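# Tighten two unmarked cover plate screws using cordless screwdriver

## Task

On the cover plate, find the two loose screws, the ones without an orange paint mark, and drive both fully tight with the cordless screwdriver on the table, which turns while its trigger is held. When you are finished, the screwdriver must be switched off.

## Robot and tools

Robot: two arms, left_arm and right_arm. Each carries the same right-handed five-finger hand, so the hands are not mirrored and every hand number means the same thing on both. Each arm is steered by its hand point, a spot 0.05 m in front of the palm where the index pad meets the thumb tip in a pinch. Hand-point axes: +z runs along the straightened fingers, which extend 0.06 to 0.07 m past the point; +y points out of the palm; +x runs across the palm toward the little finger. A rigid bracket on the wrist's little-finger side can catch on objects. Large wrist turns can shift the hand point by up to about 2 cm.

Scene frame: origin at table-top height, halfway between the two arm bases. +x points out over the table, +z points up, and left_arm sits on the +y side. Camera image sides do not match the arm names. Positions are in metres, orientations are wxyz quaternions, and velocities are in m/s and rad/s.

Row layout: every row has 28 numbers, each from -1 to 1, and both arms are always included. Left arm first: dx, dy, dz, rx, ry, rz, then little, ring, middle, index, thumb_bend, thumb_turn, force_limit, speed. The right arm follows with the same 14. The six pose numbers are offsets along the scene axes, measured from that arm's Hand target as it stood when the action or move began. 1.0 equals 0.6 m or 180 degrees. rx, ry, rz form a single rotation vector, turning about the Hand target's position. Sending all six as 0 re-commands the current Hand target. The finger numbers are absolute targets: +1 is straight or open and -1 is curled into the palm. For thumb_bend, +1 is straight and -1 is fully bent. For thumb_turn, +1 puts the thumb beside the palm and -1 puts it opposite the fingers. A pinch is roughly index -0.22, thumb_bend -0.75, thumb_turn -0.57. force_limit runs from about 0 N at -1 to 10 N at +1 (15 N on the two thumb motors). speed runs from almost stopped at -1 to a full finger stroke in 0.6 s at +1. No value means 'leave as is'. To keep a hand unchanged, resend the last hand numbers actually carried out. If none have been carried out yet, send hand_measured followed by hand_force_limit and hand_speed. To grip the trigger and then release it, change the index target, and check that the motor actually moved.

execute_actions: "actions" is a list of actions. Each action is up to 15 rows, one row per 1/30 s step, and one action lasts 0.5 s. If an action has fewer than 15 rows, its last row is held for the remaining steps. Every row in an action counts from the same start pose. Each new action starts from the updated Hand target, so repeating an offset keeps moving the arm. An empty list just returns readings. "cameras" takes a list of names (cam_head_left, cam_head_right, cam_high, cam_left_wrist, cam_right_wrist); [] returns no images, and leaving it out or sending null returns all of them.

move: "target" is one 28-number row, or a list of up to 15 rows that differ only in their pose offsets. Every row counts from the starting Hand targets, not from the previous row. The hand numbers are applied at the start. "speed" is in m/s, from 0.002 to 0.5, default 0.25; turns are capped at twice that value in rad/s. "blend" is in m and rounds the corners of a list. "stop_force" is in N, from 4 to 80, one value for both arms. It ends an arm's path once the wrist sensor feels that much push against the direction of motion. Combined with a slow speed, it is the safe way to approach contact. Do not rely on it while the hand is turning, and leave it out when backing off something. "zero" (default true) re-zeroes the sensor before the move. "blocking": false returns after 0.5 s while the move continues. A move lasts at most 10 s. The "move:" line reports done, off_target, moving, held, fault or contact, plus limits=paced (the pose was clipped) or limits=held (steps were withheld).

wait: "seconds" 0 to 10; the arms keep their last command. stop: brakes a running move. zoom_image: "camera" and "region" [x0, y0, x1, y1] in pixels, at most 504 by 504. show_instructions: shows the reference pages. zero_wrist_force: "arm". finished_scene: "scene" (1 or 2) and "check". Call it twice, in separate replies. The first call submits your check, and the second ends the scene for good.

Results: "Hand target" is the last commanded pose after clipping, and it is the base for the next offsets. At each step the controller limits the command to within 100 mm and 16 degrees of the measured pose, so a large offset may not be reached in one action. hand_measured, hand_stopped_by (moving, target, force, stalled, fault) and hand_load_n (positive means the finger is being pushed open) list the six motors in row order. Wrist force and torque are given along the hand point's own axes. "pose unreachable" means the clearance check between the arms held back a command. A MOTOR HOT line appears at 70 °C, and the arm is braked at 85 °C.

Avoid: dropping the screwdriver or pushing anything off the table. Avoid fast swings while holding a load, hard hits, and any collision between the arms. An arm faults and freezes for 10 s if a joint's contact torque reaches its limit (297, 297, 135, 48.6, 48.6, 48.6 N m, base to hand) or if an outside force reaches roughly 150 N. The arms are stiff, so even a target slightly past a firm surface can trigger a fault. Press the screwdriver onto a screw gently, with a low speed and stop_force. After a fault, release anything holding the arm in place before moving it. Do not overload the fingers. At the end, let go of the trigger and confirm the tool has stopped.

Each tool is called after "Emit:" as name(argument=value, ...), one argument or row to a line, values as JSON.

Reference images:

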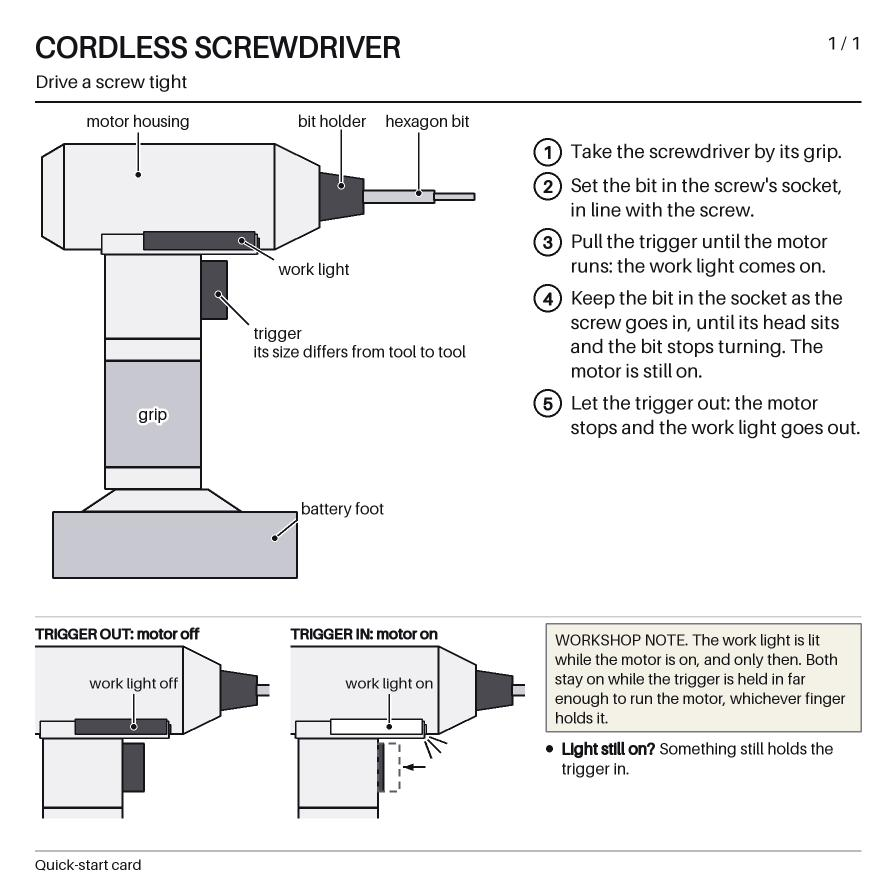

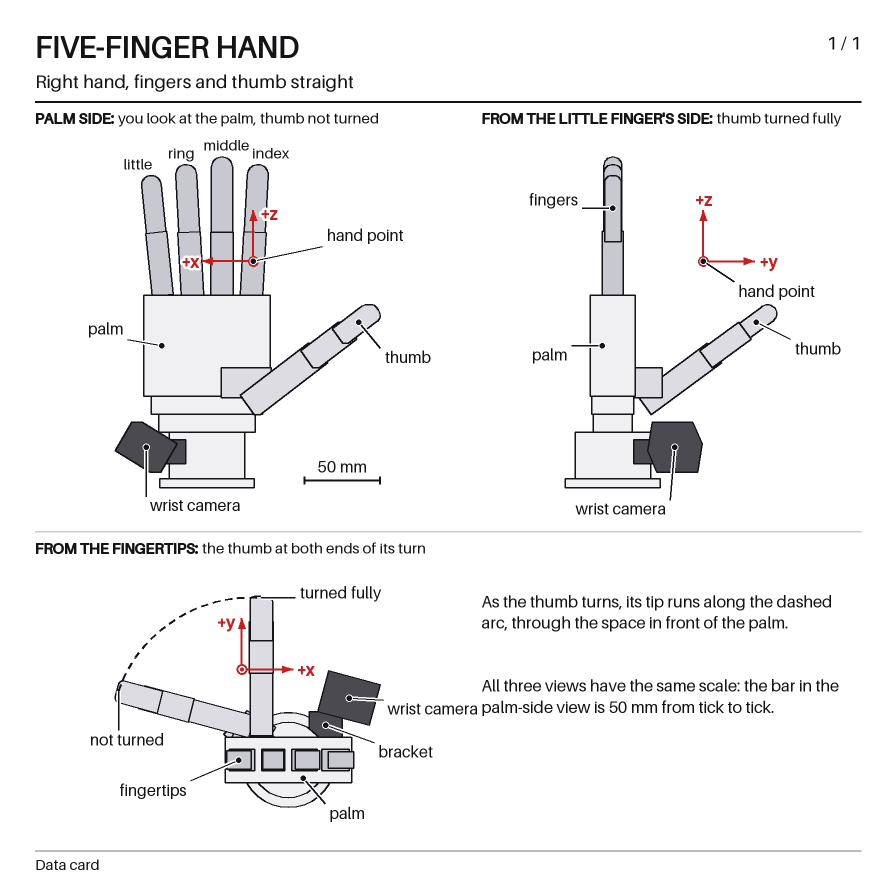

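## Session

Emit:
execute_actions(
  actions=[],
)

Emit:
show_instructions(
)

Scene clock: 0.00 s.
left_arm: end_effector_position=(+1.0519, +0.0478, +0.1534) hand_measured=(+1.000, +1.000, +1.000, +1.000, +1.000, +1.000) hand_load_n=(+0.0, +0.0, -0.5, +0.0, +0.0, +0.0) hand_stopped_by=(target, target, target, target, target, target) hand_force_limit=0.00 hand_speed=-0.80 end_effector_quat_wxyz=(+0.432, +0.096, +0.895, +0.050) end_effector_velocity=(-0.001, -0.002, -0.001) end_effector_angular_velocity=(+0.000, +0.000, +0.000) | right_arm: end_effector_position=(+1.1588, -0.8433, +0.1016) hand_measured=(+1.000, +1.000, +1.000, +1.000, +1.000, +1.000) hand_load_n=(+0.0, +0.0, +0.0, +0.0, +0.0, +0.0) hand_stopped_by=(target, target, target, target, target, target) hand_force_limit=0.00 hand_speed=-0.80 end_effector_quat_wxyz=(+0.002, +0.891, +0.345, +0.296) end_effector_velocity=(+0.000, +0.000, -0.002) end_effector_angular_velocity=(+0.000, +0.002, +0.000)
Joint positions: left_arm=[-0.749 -0.31 0.31 0.814 1.025 -1.851] | right_arm=[-0.373 -0.718 1.079 0.718 1.209 0.611]
Joint velocities: left_arm=[-0.001 0 0 0 0 -0.001] | right_arm=[0 0.001 0 0 0 0]
Joint torques (N m): no reading
Wrist force (N): no reading
Wrist torque (N m): no reading
Wrist force, peak (N): no reading
Hand target: left_arm +1.0519, +0.0478, +0.1534; +0.432, +0.096, +0.895, +0.050 | right_arm +1.1587, -0.8433, +0.1016; +0.002, +0.891, +0.345, +0.296

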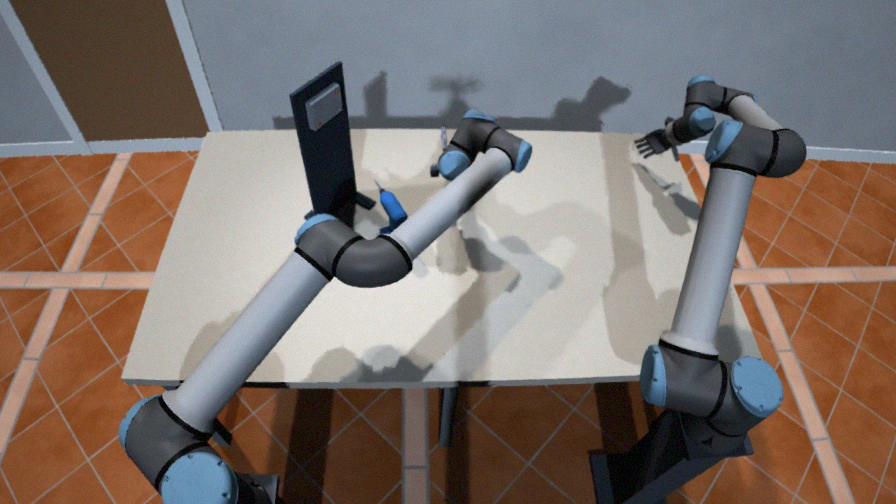

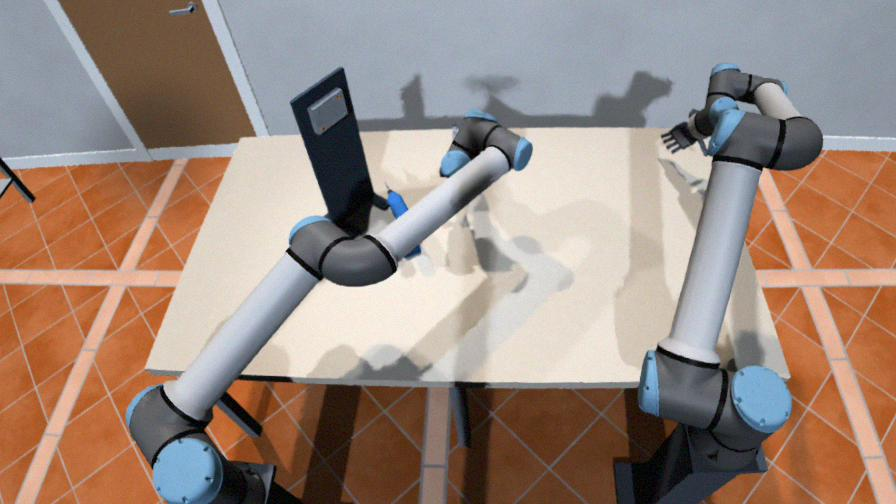

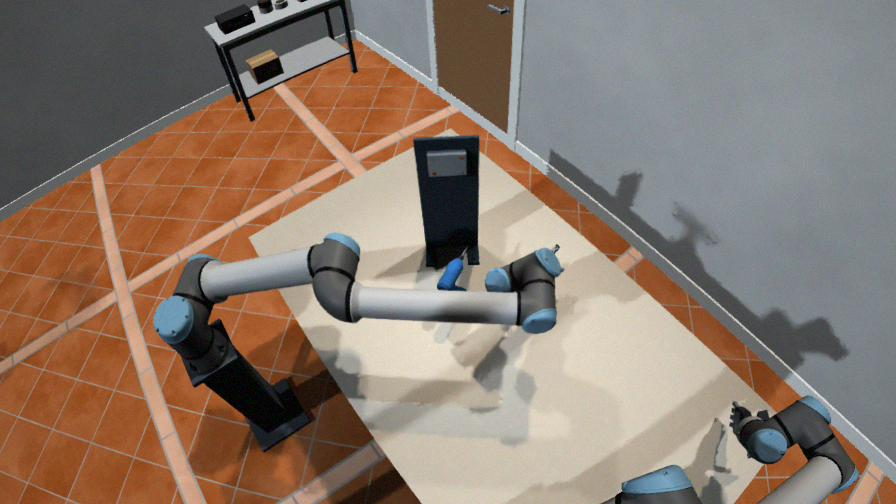

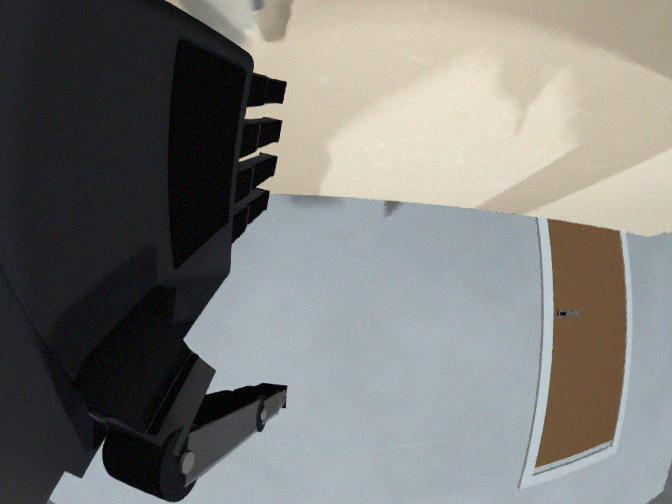

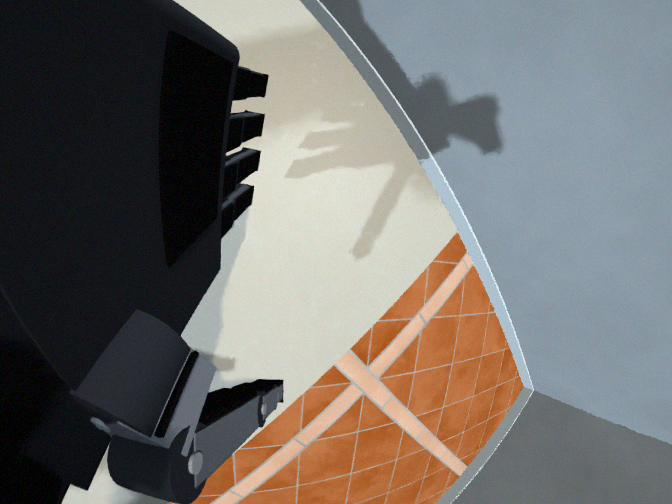

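Reference images for this scene: CORDLESS SCREWDRIVER page 1, FIVE-FINGER HAND page 1.

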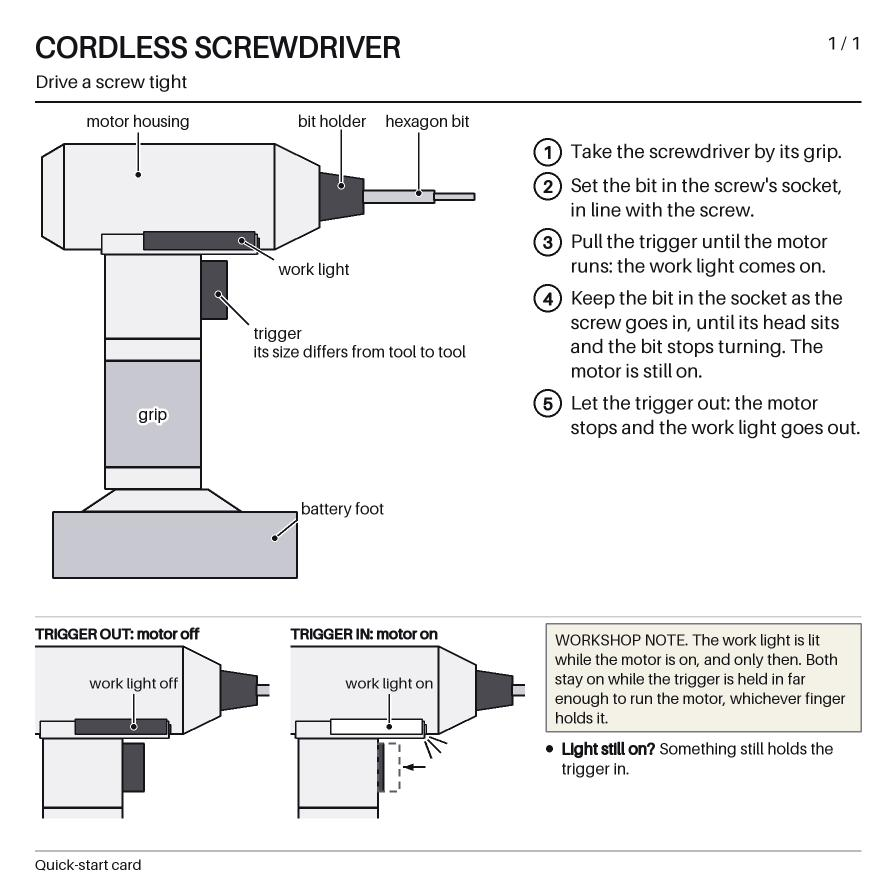

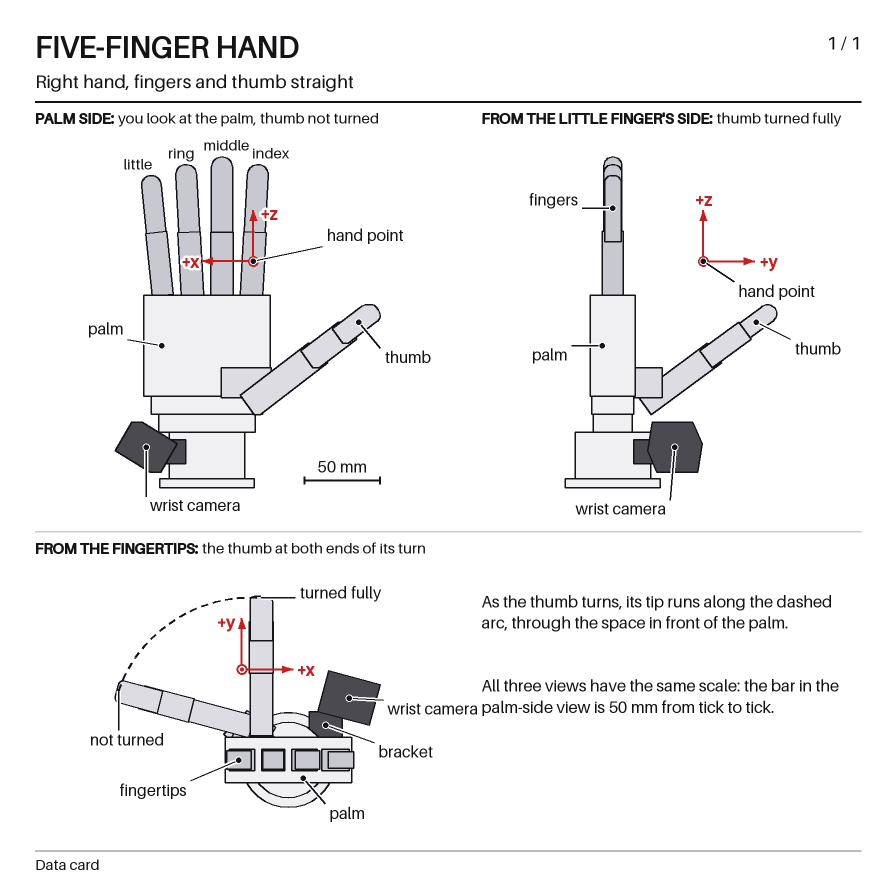

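Emit:
move(
  target=[
    [-0.3,-0.05,0.45,0,0,0,1,1,1,1,1,1,0,0,0,0.15,0.6,0,0,0,1,1,1,1,1,1,0,0],
    [-0.75,-0.02,0.45,-0.033,-0.106,0.012,1,1,1,1,1,1,0,0,-0.1,0.35,0.6,0.1,-0.01,0.11,1,1,1,1,1,1,0,0],
  ],
  speed=0.2,
  blend=[0.05,0],
  cameras=["cam_head_left","cam_left_wrist"],
)

Scene clock: 4.60 s.
left_arm: end_effector_position=(+0.6023, +0.0357, +0.4247) hand_measured=(+1.000, +1.000, +1.000, +1.000, +1.000, +1.000) hand_load_n=(+0.0, +0.0, +0.0, +0.0, +0.0, +0.0) hand_stopped_by=(target, target, target, target, target, target) hand_force_limit=0.00 hand_speed=0.00 end_effector_quat_wxyz=(+0.578, +0.047, +0.814, +0.027) end_effector_velocity=(+0.000, +0.000, +0.000) end_effector_angular_velocity=(+0.000, -0.001, +0.000) | right_arm: end_effector_position=(+1.0986, -0.6336, +0.4616) hand_measured=(+1.000, +1.000, +1.000, +1.000, +1.000, +1.000) hand_load_n=(+0.0, +0.0, +0.0, +0.0, +0.0, +0.0) hand_stopped_by=(target, target, target, target, target, target) hand_force_limit=0.00 hand_speed=0.00 end_effector_quat_wxyz=(-0.182, +0.803, +0.442, +0.356) end_effector_velocity=(+0.000, +0.000, +0.000) end_effector_angular_velocity=(+0.000, +0.000, +0.001)
Joint positions: left_arm=[-1.196 -1.164 1.474 0.4 0.533 -2.105] | right_arm=[-0.291 -0.911 0.835 1.278 0.816 0.481]
Joint velocities: left_arm=[-0.001 0 0 0 -0.001 0] | right_arm=[0 0 0 0 -0.001 -0.001]
Joint torques (N m): left_arm=[-10.63 -60.09 -30.93 4.02 -2.93 3.01] | right_arm=[-12.31 -88.91 -39.48 0.59 -2.39 -0.31]
Wrist force (N): left_arm=[-0.5 -0.1 0.6] | right_arm=[-0.2 0.2 0.2]
Wrist torque (N m): left_arm=[-0.07 0.08 -0.05] | right_arm=[0.03 0.08 0.05]
Wrist force, peak (N): left_arm=[0.9 0.5 2.1] | right_arm=[-1.7 0.0 1.9]
Hand target: left_arm +0.6022, +0.0357, +0.4246; +0.578, +0.047, +0.814, +0.027 | right_arm +1.0987, -0.6336, +0.4616; -0.182, +0.803, +0.442, +0.356
Off the commanded pose: left_arm 0.001 m, 0 deg | right_arm 0.000 m, 0 deg.
move: done
Images, in order (width x height): cam_head_left 896x504, cam_left_wrist 672x504.

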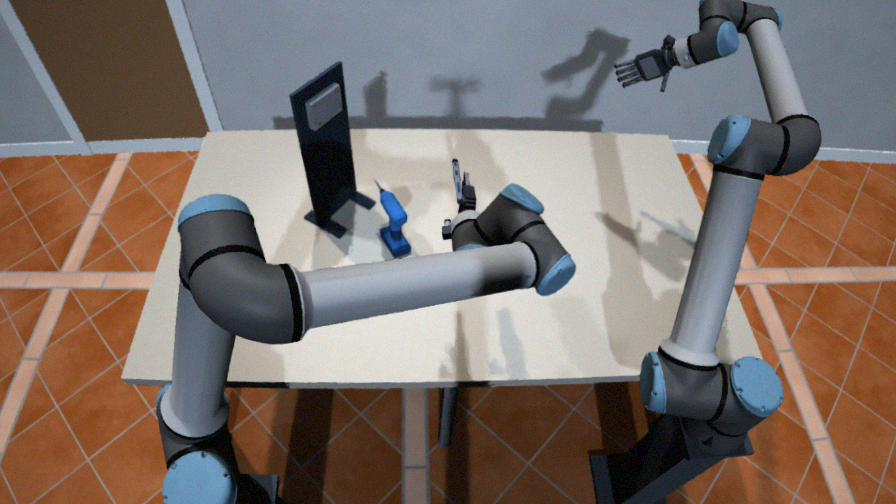

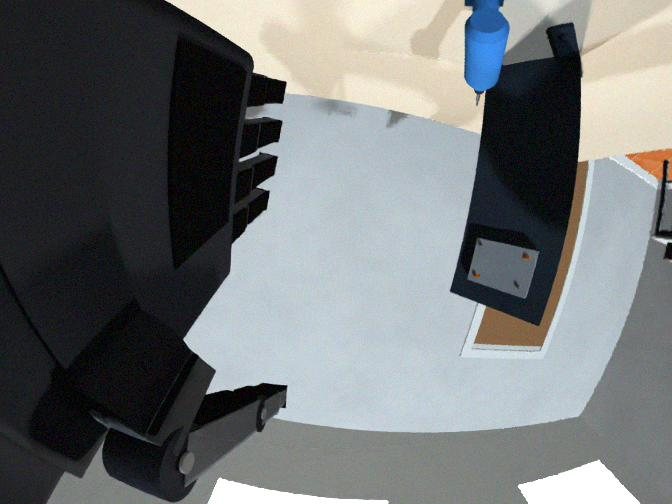

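Emit:
zoom_image(
  camera="cam_left_wrist",
  region=[440, 210, 570, 340],
)

Emit:
zoom_image(
  camera="cam_head_left",
  region=[360, 170, 430, 270],
)

Scaled by 3.877 from the camera's 672x504 image, which has a finer 960x720 frame.

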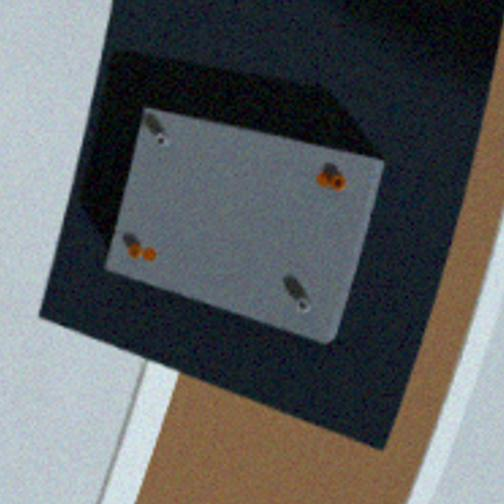

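Scaled by 5.040.

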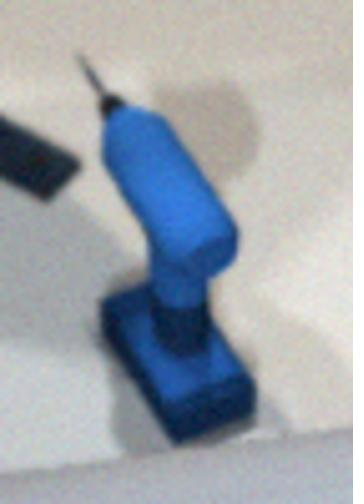

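Emit:
move(
  target=[-0.27,0.1,-0.37,-0.0344,-0.107,0.0058,1,1,1,1,0.95,-1,0,0,-0.19,0.65,0.06,0.123,-0.0135,0.134,1,1,1,1,1,1,0,0],
  speed=0.2,
  cameras=["cam_head_left","cam_left_wrist","cam_right_wrist"],
)

Scene clock: 8.30 s.
left_arm: end_effector_position=(+0.4397, +0.0963, +0.2028) hand_measured=(+1.000, +1.000, +1.000, +1.000, +0.950, -1.000) hand_load_n=(+0.0, +0.0, +0.0, +0.0, +0.0, -0.5) hand_stopped_by=(target, target, target, target, target, target) hand_force_limit=0.00 hand_speed=0.00 end_effector_quat_wxyz=(+0.707, +0.003, +0.707, -0.004) end_effector_velocity=(+0.000, +0.000, -0.001) end_effector_angular_velocity=(+0.002, +0.001, +0.000) | right_arm: end_effector_position=(+0.9848, -0.2436, +0.4974) hand_measured=(+1.000, +1.000, +1.000, +1.000, +1.000, +1.000) hand_load_n=(+0.0, +0.0, +0.0, +0.0, +0.0, +0.0) hand_stopped_by=(target, target, target, target, target, target) hand_force_limit=0.00 hand_speed=0.00 end_effector_quat_wxyz=(-0.392, +0.636, +0.527, +0.405) end_effector_velocity=(+0.000, +0.000, +0.000) end_effector_angular_velocity=(+0.000, +0.000, +0.000)
Joint positions: left_arm=[-1.418 -1.195 2.125 -0.926 0.197 -1.578] | right_arm=[0.036 -0.944 0.933 1.099 0.424 0.6]
Joint velocities: left_arm=[0 0.001 0 0.005 -0.001 -0.004] | right_arm=[0 0 0 0 0 0]
Joint torques (N m): left_arm=[0.44 -59.48 -20.85 3.4 -0.99 -3.8] | right_arm=[-0.98 -107.02 -33.3 5.08 -1.69 -1.6]
Wrist force (N): left_arm=[-0.8 0.3 0.6] | right_arm=[0.1 0.4 0.1]
Wrist torque (N m): left_arm=[-0.08 0.10 -0.09] | right_arm=[0.04 0.12 0.13]
Wrist force, peak (N): left_arm=[-2.9 -0.3 0.9] | right_arm=[0.6 -0.9 1.7]
Hand target: left_arm +0.4397, +0.0963, +0.2028; +0.707, +0.003, +0.707, -0.004 | right_arm +0.9848, -0.2436, +0.4975; -0.392, +0.636, +0.527, +0.405
Off the commanded pose: left_arm 0.001 m, 0 deg | right_arm 0.000 m, 0 deg.
move: done
Images, in order (width x height): cam_head_left 896x504, cam_left_wrist 672x504, cam_right_wrist 672x504.

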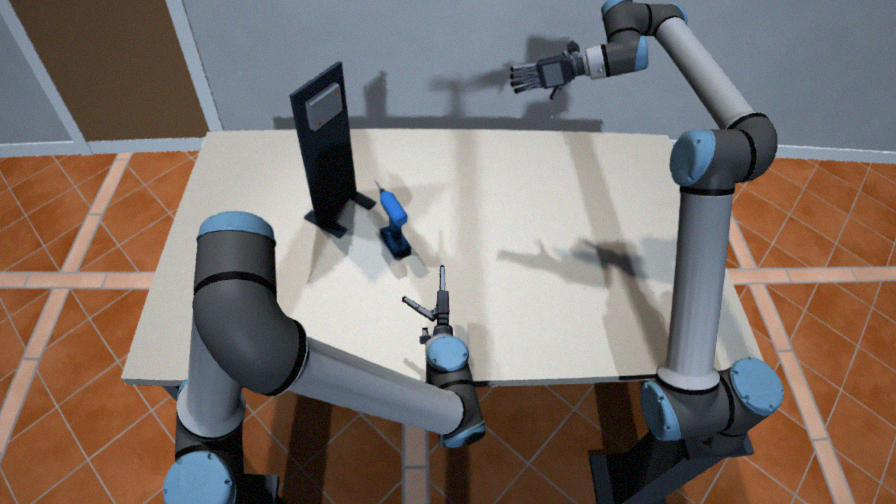

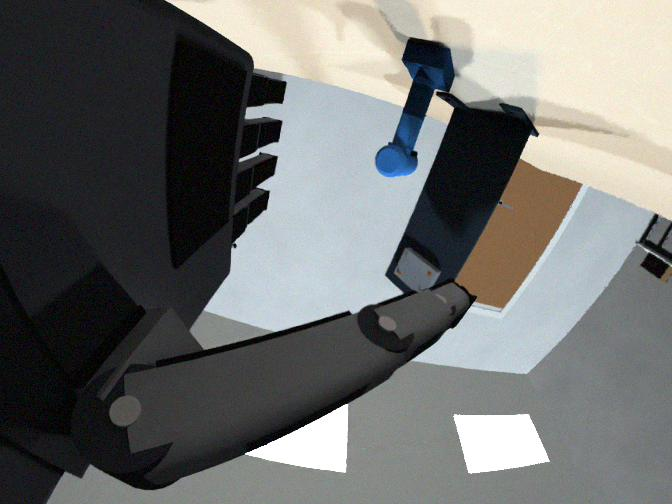

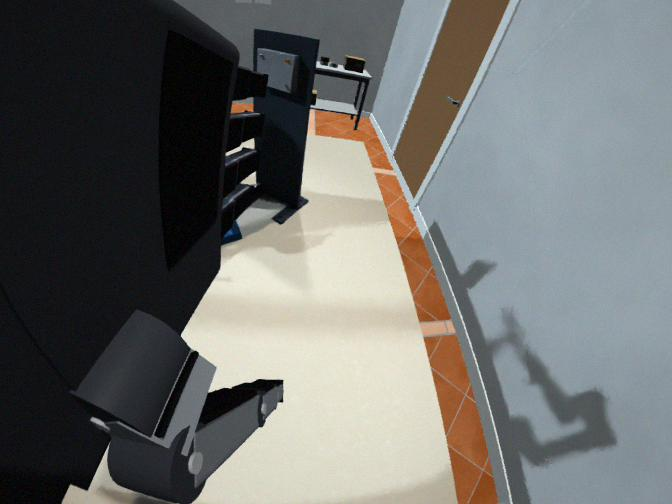

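Emit:
zoom_image(
  camera="cam_left_wrist",
  region=[340, 20, 480, 190],
)

Emit:
zoom_image(
  camera="cam_left_wrist",
  region=[370, 230, 470, 300],
)

Scaled by 2.965 from the camera's 672x504 image, which has a finer 960x720 frame.

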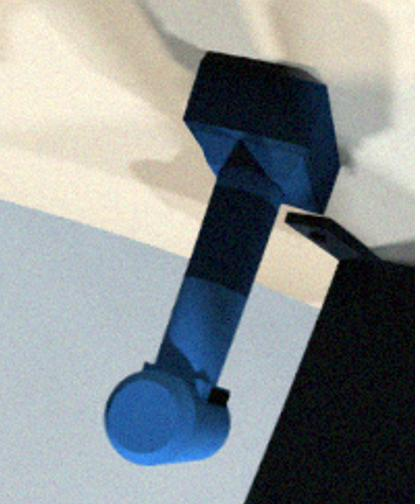

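Scaled by 5.040 from the camera's 672x504 image, which has a finer 960x720 frame.

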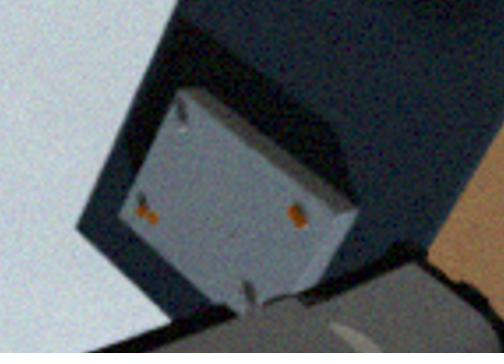

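Emit:
zoom_image(
  camera="cam_left_wrist",
  region=[370, 30, 470, 130],
)

Emit:
zoom_image(
  camera="cam_left_wrist",
  region=[370, 90, 470, 190],
)

Scaled by 5.040 from the camera's 672x504 image, which has a finer 960x720 frame.

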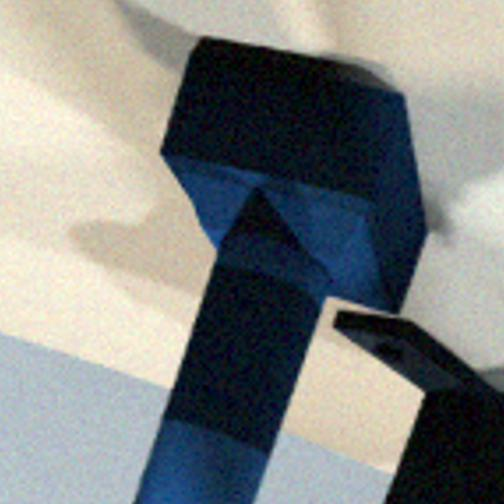

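Scaled by 5.040 from the camera's 672x504 image, which has a finer 960x720 frame.

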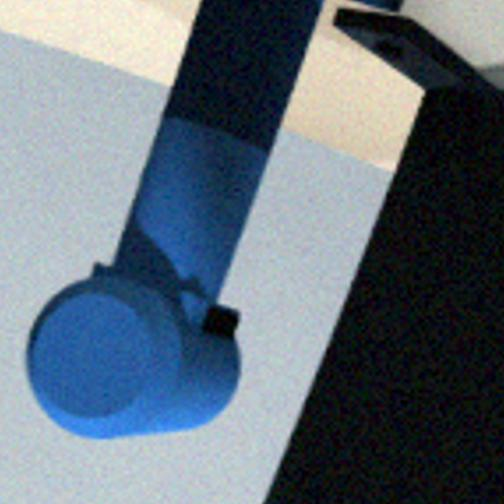

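Emit:
move(
  target=[0,0,0,0,0,0,1,1,1,1,0.95,-1,0,0,-0.19,0.55,0,0.122,-0.0135,0.133,1,1,1,1,1,1,0,0],
  speed=0.2,
  cameras=["cam_head_left","cam_right_wrist"],
)

Scene clock: 12.50 s.
left_arm: end_effector_position=(+0.4397, +0.0963, +0.2028) hand_measured=(+1.000, +1.000, +1.000, +1.000, +0.950, -1.000) hand_load_n=(+0.0, +0.0, +0.0, +0.0, +0.0, -0.5) hand_stopped_by=(target, target, target, target, target, target) hand_force_limit=0.00 hand_speed=0.00 end_effector_quat_wxyz=(+0.707, +0.003, +0.707, -0.004) end_effector_velocity=(+0.000, +0.000, +0.000) end_effector_angular_velocity=(+0.000, +0.000, +0.000) | right_arm: end_effector_position=(+0.8708, +0.0865, +0.4975) hand_measured=(+1.000, +1.000, +1.000, +1.000, +1.000, +1.000) hand_load_n=(+0.5, +0.0, +0.0, +0.0, +0.0, +0.0) hand_stopped_by=(target, target, target, target, target, target) hand_force_limit=0.00 hand_speed=0.00 end_effector_quat_wxyz=(+0.569, -0.420, -0.568, -0.421) end_effector_velocity=(+0.000, +0.000, -0.001) end_effector_angular_velocity=(-0.001, +0.002, +0.000)
Joint positions: left_arm=[-1.418 -1.195 2.125 -0.925 0.197 -1.578] | right_arm=[0.352 -0.921 0.957 -0.044 0.115 1.578]
Joint velocities: left_arm=[0 0 0 0 0 -0.001] | right_arm=[0 0 0 0.001 0 0.001]
Joint torques (N m): left_arm=[10.33 -61.7 -36 2.9 -1.56 -3.43] | right_arm=[-15.01 -93.43 -46.36 -1.8 1.58 0.05]
Wrist force (N): left_arm=[-0.5 0.4 0.8] | right_arm=[-0.7 -0.1 -0.5]
Wrist torque (N m): left_arm=[-0.08 0.06 -0.07] | right_arm=[-0.02 0.36 0.07]
Wrist force, peak (N): left_arm=[-0.9 -0.3 1.6] | right_arm=[-0.5 1.0 -2.2]
Hand target: left_arm +0.4397, +0.0963, +0.2028; +0.707, +0.003, +0.707, -0.004 | right_arm +0.8709, +0.0865, +0.4975; +0.569, -0.420, -0.568, -0.421
Off the commanded pose: left_arm 0.000 m, 0 deg | right_arm 0.000 m, 0 deg.
move: done
Images, in order (width x height): cam_head_left 896x504, cam_right_wrist 672x504.

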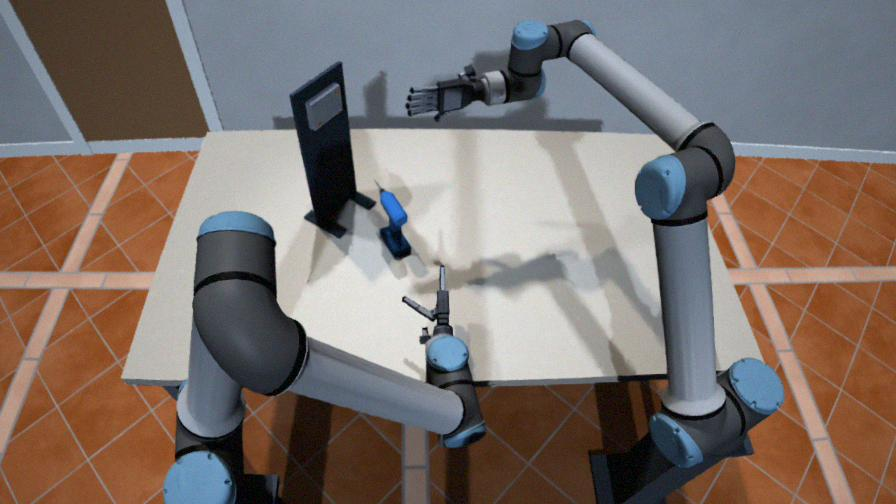

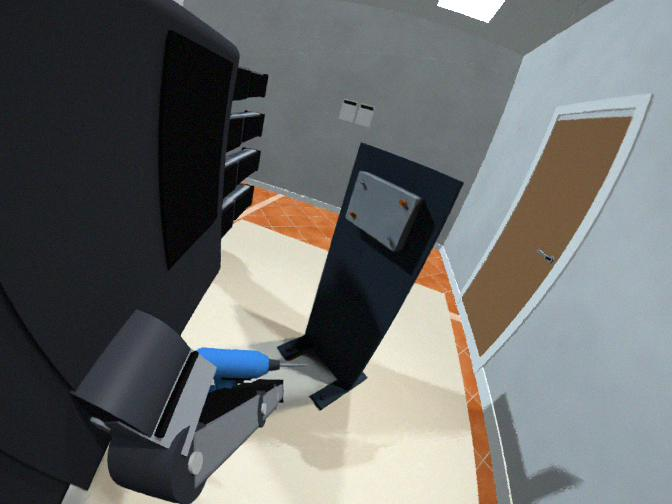

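Emit:
zoom_image(
  camera="cam_right_wrist",
  region=[335, 140, 465, 270],
)

Emit:
zoom_image(
  camera="cam_right_wrist",
  region=[190, 320, 390, 420],
)

Scaled by 3.877 from the camera's 672x504 image, which has a finer 960x720 frame.

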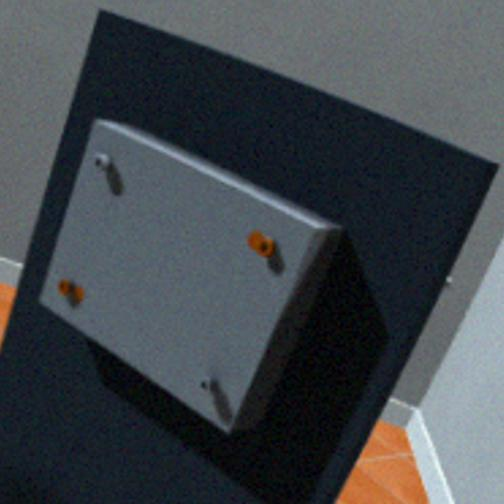

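Scaled by 2.520 from the camera's 672x504 image, which has a finer 960x720 frame.

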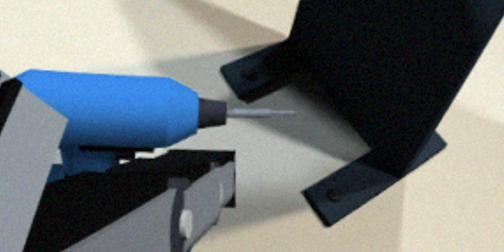

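Emit:
move(
  target=[0,0,0,0,0,0,1,1,1,1,0.95,-1,0,0,-0.1,-0.2,-0.42,0,0,0,1,1,1,1,1,1,0,0],
  speed=0.2,
  cameras=["cam_right_wrist"],
)

Emit:
zoom_image(
  camera="cam_right_wrist",
  region=[230, 150, 480, 350],
)

Scene clock: 16.43 s.
left_arm: end_effector_position=(+0.4397, +0.0963, +0.2028) hand_measured=(+1.000, +1.000, +1.000, +1.000, +0.950, -1.000) hand_load_n=(+0.0, +0.0, +0.0, +0.0, +0.0, +0.0) hand_stopped_by=(target, target, target, target, target, target) hand_force_limit=0.00 hand_speed=0.00 end_effector_quat_wxyz=(+0.707, +0.003, +0.707, -0.004) end_effector_velocity=(+0.000, +0.000, +0.000) end_effector_angular_velocity=(+0.002, +0.000, -0.001) | right_arm: end_effector_position=(+0.8108, -0.0336, +0.2456) hand_measured=(+1.000, +1.000, +1.000, +1.000, +1.000, +1.000) hand_load_n=(+0.0, +0.0, +0.0, +0.0, +0.0, -0.5) hand_stopped_by=(target, target, target, target, target, target) hand_force_limit=0.00 hand_speed=0.00 end_effector_quat_wxyz=(+0.568, -0.420, -0.569, -0.420) end_effector_velocity=(-0.001, +0.000, +0.000) end_effector_angular_velocity=(+0.000, +0.001, +0.000)
Joint positions: left_arm=[-1.418 -1.195 2.125 -0.925 0.197 -1.578] | right_arm=[0.249 -0.963 1.492 -0.387 0.012 1.428]
Joint velocities: left_arm=[0 0 0 0 0 0.002] | right_arm=[0 0 0 0.006 0 -0.004]
Joint torques (N m): left_arm=[10.23 -52.08 -33.56 1.61 -2.01 -3.26] | right_arm=[13.45 -89.87 -39.32 2.06 2.09 -1.94]
Wrist force (N): left_arm=[-1.1 0.1 0.9] | right_arm=[-0.2 -0.3 -0.6]
Wrist torque (N m): left_arm=[-0.14 0.14 -0.11] | right_arm=[-0.06 0.25 0.09]
Wrist force, peak (N): left_arm=[-0.9 0.3 1.4] | right_arm=[-2.2 -0.6 -1.2]
Hand target: left_arm +0.4397, +0.0963, +0.2028; +0.707, +0.003, +0.707, -0.004 | right_arm +0.8108, -0.0335, +0.2456; +0.569, -0.420, -0.568, -0.421
Off the commanded pose: left_arm 0.000 m, 0 deg | right_arm 0.000 m, 0 deg.
move: done
Images, in order (width x height): cam_right_wrist 672x504.

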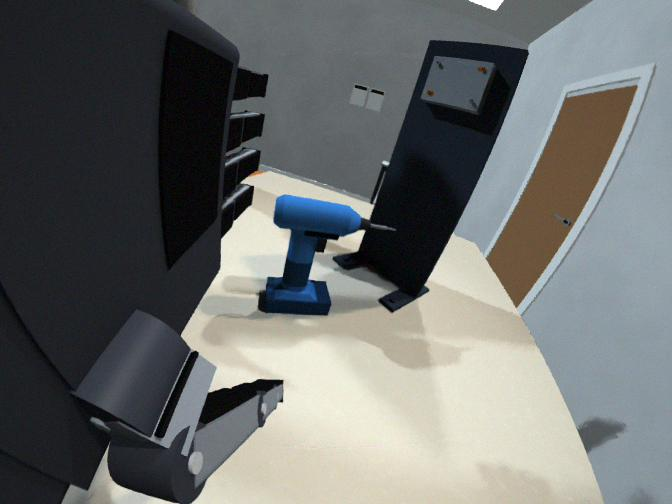

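Scaled by 2.016 from the camera's 672x504 image, which has a finer 960x720 frame.

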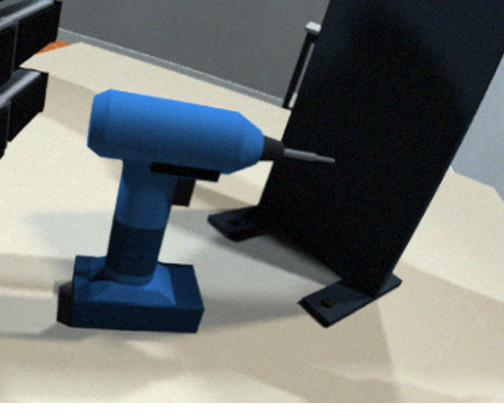

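Emit:
move(
  target=[0.07,0.3,-0.06,0,0,-0.144,1,1,1,1,0.95,-1,0,0,0,0,0,0,0,0,1,1,1,1,1,1,0,0],
  speed=0.2,
  cameras=["cam_head_left","cam_left_wrist","cam_right_wrist"],
)

Scene clock: 19.97 s.
left_arm: end_effector_position=(+0.4824, +0.2763, +0.1675) hand_measured=(+1.000, +1.000, +1.000, +1.000, +0.950, -1.000) hand_load_n=(+0.0, +0.0, +0.0, +0.0, +0.0, +0.0) hand_stopped_by=(target, target, target, target, target, target) hand_force_limit=0.00 hand_speed=0.00 end_effector_quat_wxyz=(+0.688, +0.161, +0.689, -0.163) end_effector_velocity=(+0.000, +0.000, +0.000) end_effector_angular_velocity=(+0.000, +0.000, -0.001) | right_arm: end_effector_position=(+0.8108, -0.0335, +0.2456) hand_measured=(+1.000, +1.000, +1.000, +1.000, +1.000, +1.000) hand_load_n=(+0.0, +0.0, +0.0, +0.0, +0.0, +0.0) hand_stopped_by=(target, target, target, target, target, target) hand_force_limit=0.00 hand_speed=0.00 end_effector_quat_wxyz=(+0.568, -0.420, -0.569, -0.420) end_effector_velocity=(+0.000, +0.000, -0.001) end_effector_angular_velocity=(-0.001, +0.002, +0.000)
Joint positions: left_arm=[-1.101 -1.372 2.534 -1.161 0.967 -1.573] | right_arm=[0.249 -0.973 1.507 -0.446 0.012 1.482]
Joint velocities: left_arm=[0 0 0 0.001 0.001 0] | right_arm=[0 0.001 0 0.005 0 -0.004]
Joint torques (N m): left_arm=[7.72 -11.6 -15.34 1.29 1.87 -0.91] | right_arm=[14.85 -88.57 -39.52 2.5 2.16 -2.57]
Wrist force (N): left_arm=[-1.3 0.7 1.0] | right_arm=[-0.2 0.3 -0.5]
Wrist torque (N m): left_arm=[-0.07 0.17 -0.14] | right_arm=[0.01 0.24 0.10]
Wrist force, peak (N): left_arm=[-1.2 -2.1 1.1] | right_arm=[-0.8 -0.4 -0.7]
Hand target: left_arm +0.4824, +0.2764, +0.1674; +0.688, +0.161, +0.689, -0.163 | right_arm +0.8108, -0.0335, +0.2456; +0.569, -0.420, -0.568, -0.421
Off the commanded pose: left_arm 0.001 m, 0 deg | right_arm 0.000 m, 0 deg.
move: done
Images, in order (width x height): cam_head_left 896x504, cam_left_wrist 672x504, cam_right_wrist 672x504.

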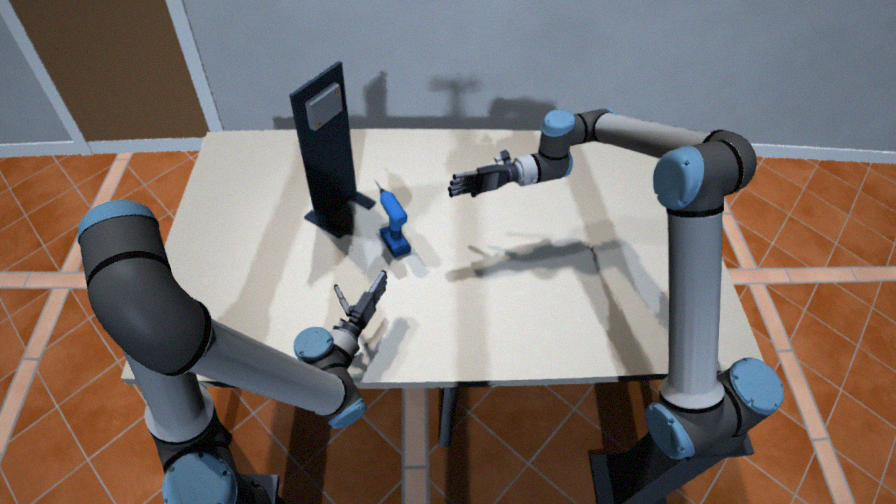

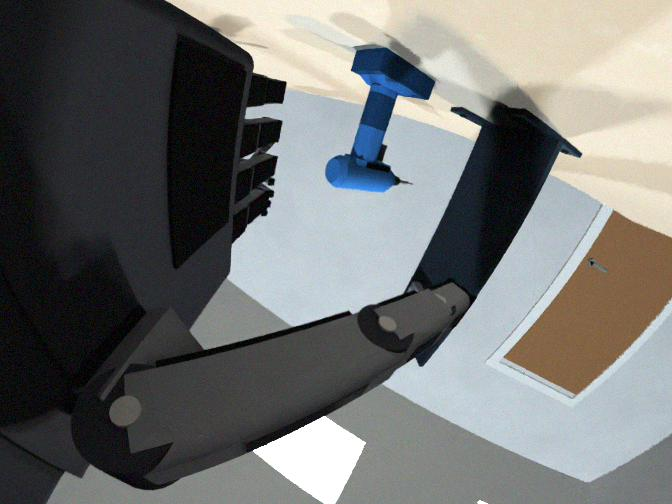

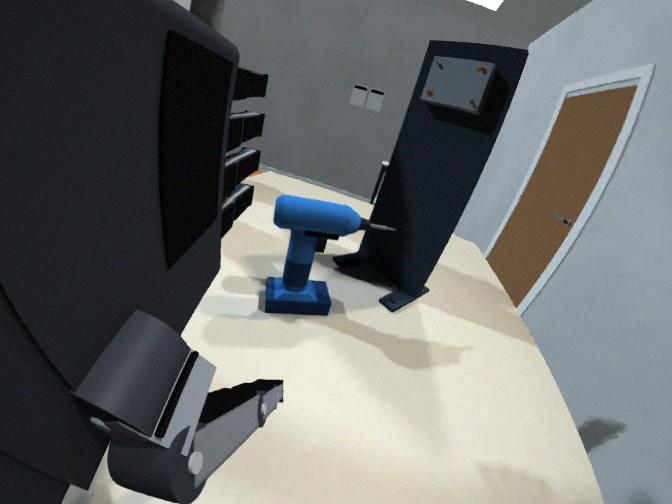

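Emit:
zoom_image(
  camera="cam_left_wrist",
  region=[310, 30, 450, 200],
)

Scaled by 2.965 from the camera's 672x504 image, which has a finer 960x720 frame.

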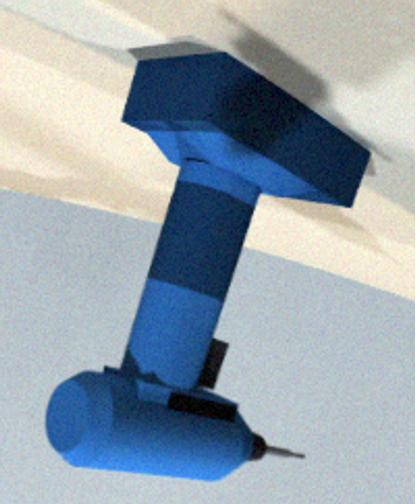

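Emit:
move(
  target=[0.21,-0.027,-0.067,0,0,0,1,1,1,1,0.95,-1,0,0,0,0,0,0,0,0,1,1,1,1,1,1,0,0],
  speed=0.15,
  cameras=["cam_head_left","cam_left_wrist","cam_right_wrist"],
)

Emit:
zoom_image(
  camera="cam_head_left",
  region=[330, 170, 430, 290],
)

Scene clock: 22.47 s.
left_arm: end_effector_position=(+0.6084, +0.2602, +0.1270) hand_measured=(+1.000, +1.000, +1.000, +1.000, +0.950, -1.000) hand_load_n=(+0.0, +0.0, +0.0, +0.0, +0.0, +0.0) hand_stopped_by=(target, target, target, target, target, target) hand_force_limit=0.00 hand_speed=0.00 end_effector_quat_wxyz=(+0.688, +0.162, +0.689, -0.163) end_effector_velocity=(+0.000, +0.000, +0.000) end_effector_angular_velocity=(+0.002, +0.000, +0.000) | right_arm: end_effector_position=(+0.8108, -0.0335, +0.2456) hand_measured=(+1.000, +1.000, +1.000, +1.000, +1.000, +1.000) hand_load_n=(+0.0, +0.0, +0.0, +0.0, +0.0, +0.0) hand_stopped_by=(target, target, target, target, target, target) hand_force_limit=0.00 hand_speed=0.00 end_effector_quat_wxyz=(+0.568, -0.420, -0.569, -0.421) end_effector_velocity=(+0.000, +0.000, +0.001) end_effector_angular_velocity=(+0.000, +0.000, +0.000)
Joint positions: left_arm=[-0.874 -1.154 2.317 -1.162 1.194 -1.573] | right_arm=[0.249 -0.979 1.518 -0.489 0.012 1.52]
Joint velocities: left_arm=[0.001 0 0 0 0.001 0.001] | right_arm=[0 -0.001 0 0.005 0 -0.004]
Joint torques (N m): left_arm=[3.46 -53.26 -16.58 -5.56 0.56 3.83] | right_arm=[13.59 -88.78 -39.26 2.51 2.15 -1.95]
Wrist force (N): left_arm=[-1.0 0.1 1.0] | right_arm=[-0.5 -0.2 -0.6]
Wrist torque (N m): left_arm=[-0.14 0.11 -0.13] | right_arm=[-0.03 0.30 0.06]
Wrist force, peak (N): left_arm=[-0.4 0.7 2.4] | right_arm=[-0.9 0.2 -0.8]
Hand target: left_arm +0.6084, +0.2602, +0.1270; +0.688, +0.162, +0.689, -0.163 | right_arm +0.8108, -0.0335, +0.2456; +0.569, -0.420, -0.568, -0.421
Off the commanded pose: left_arm 0.000 m, 0 deg | right_arm 0.000 m, 0 deg.
move: done
Images, in order (width x height): cam_head_left 896x504, cam_left_wrist 672x504, cam_right_wrist 672x504.

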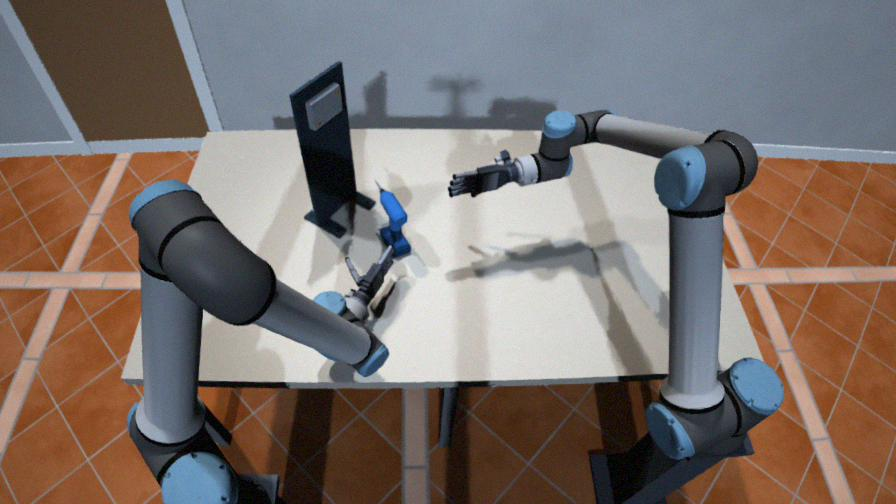

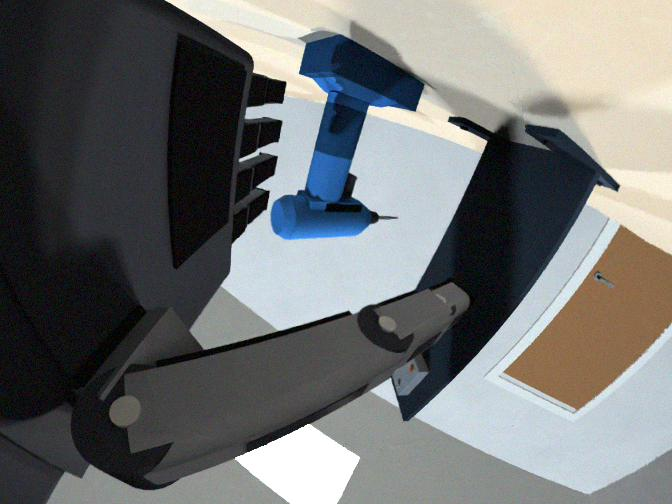

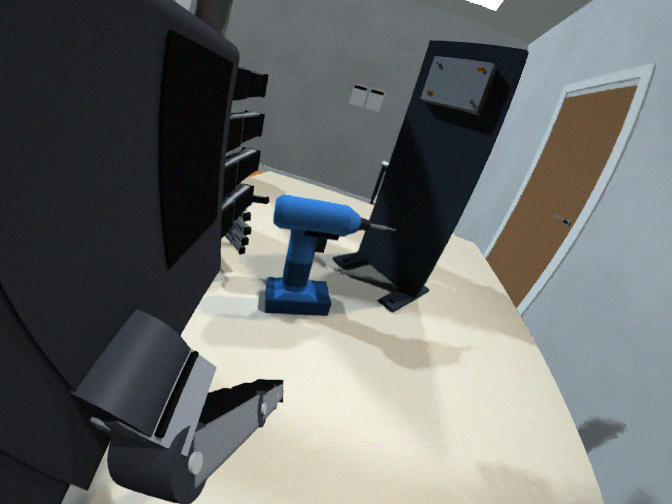

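Scaled by 4.200.

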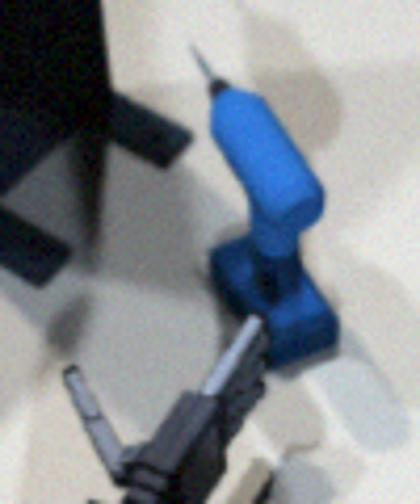

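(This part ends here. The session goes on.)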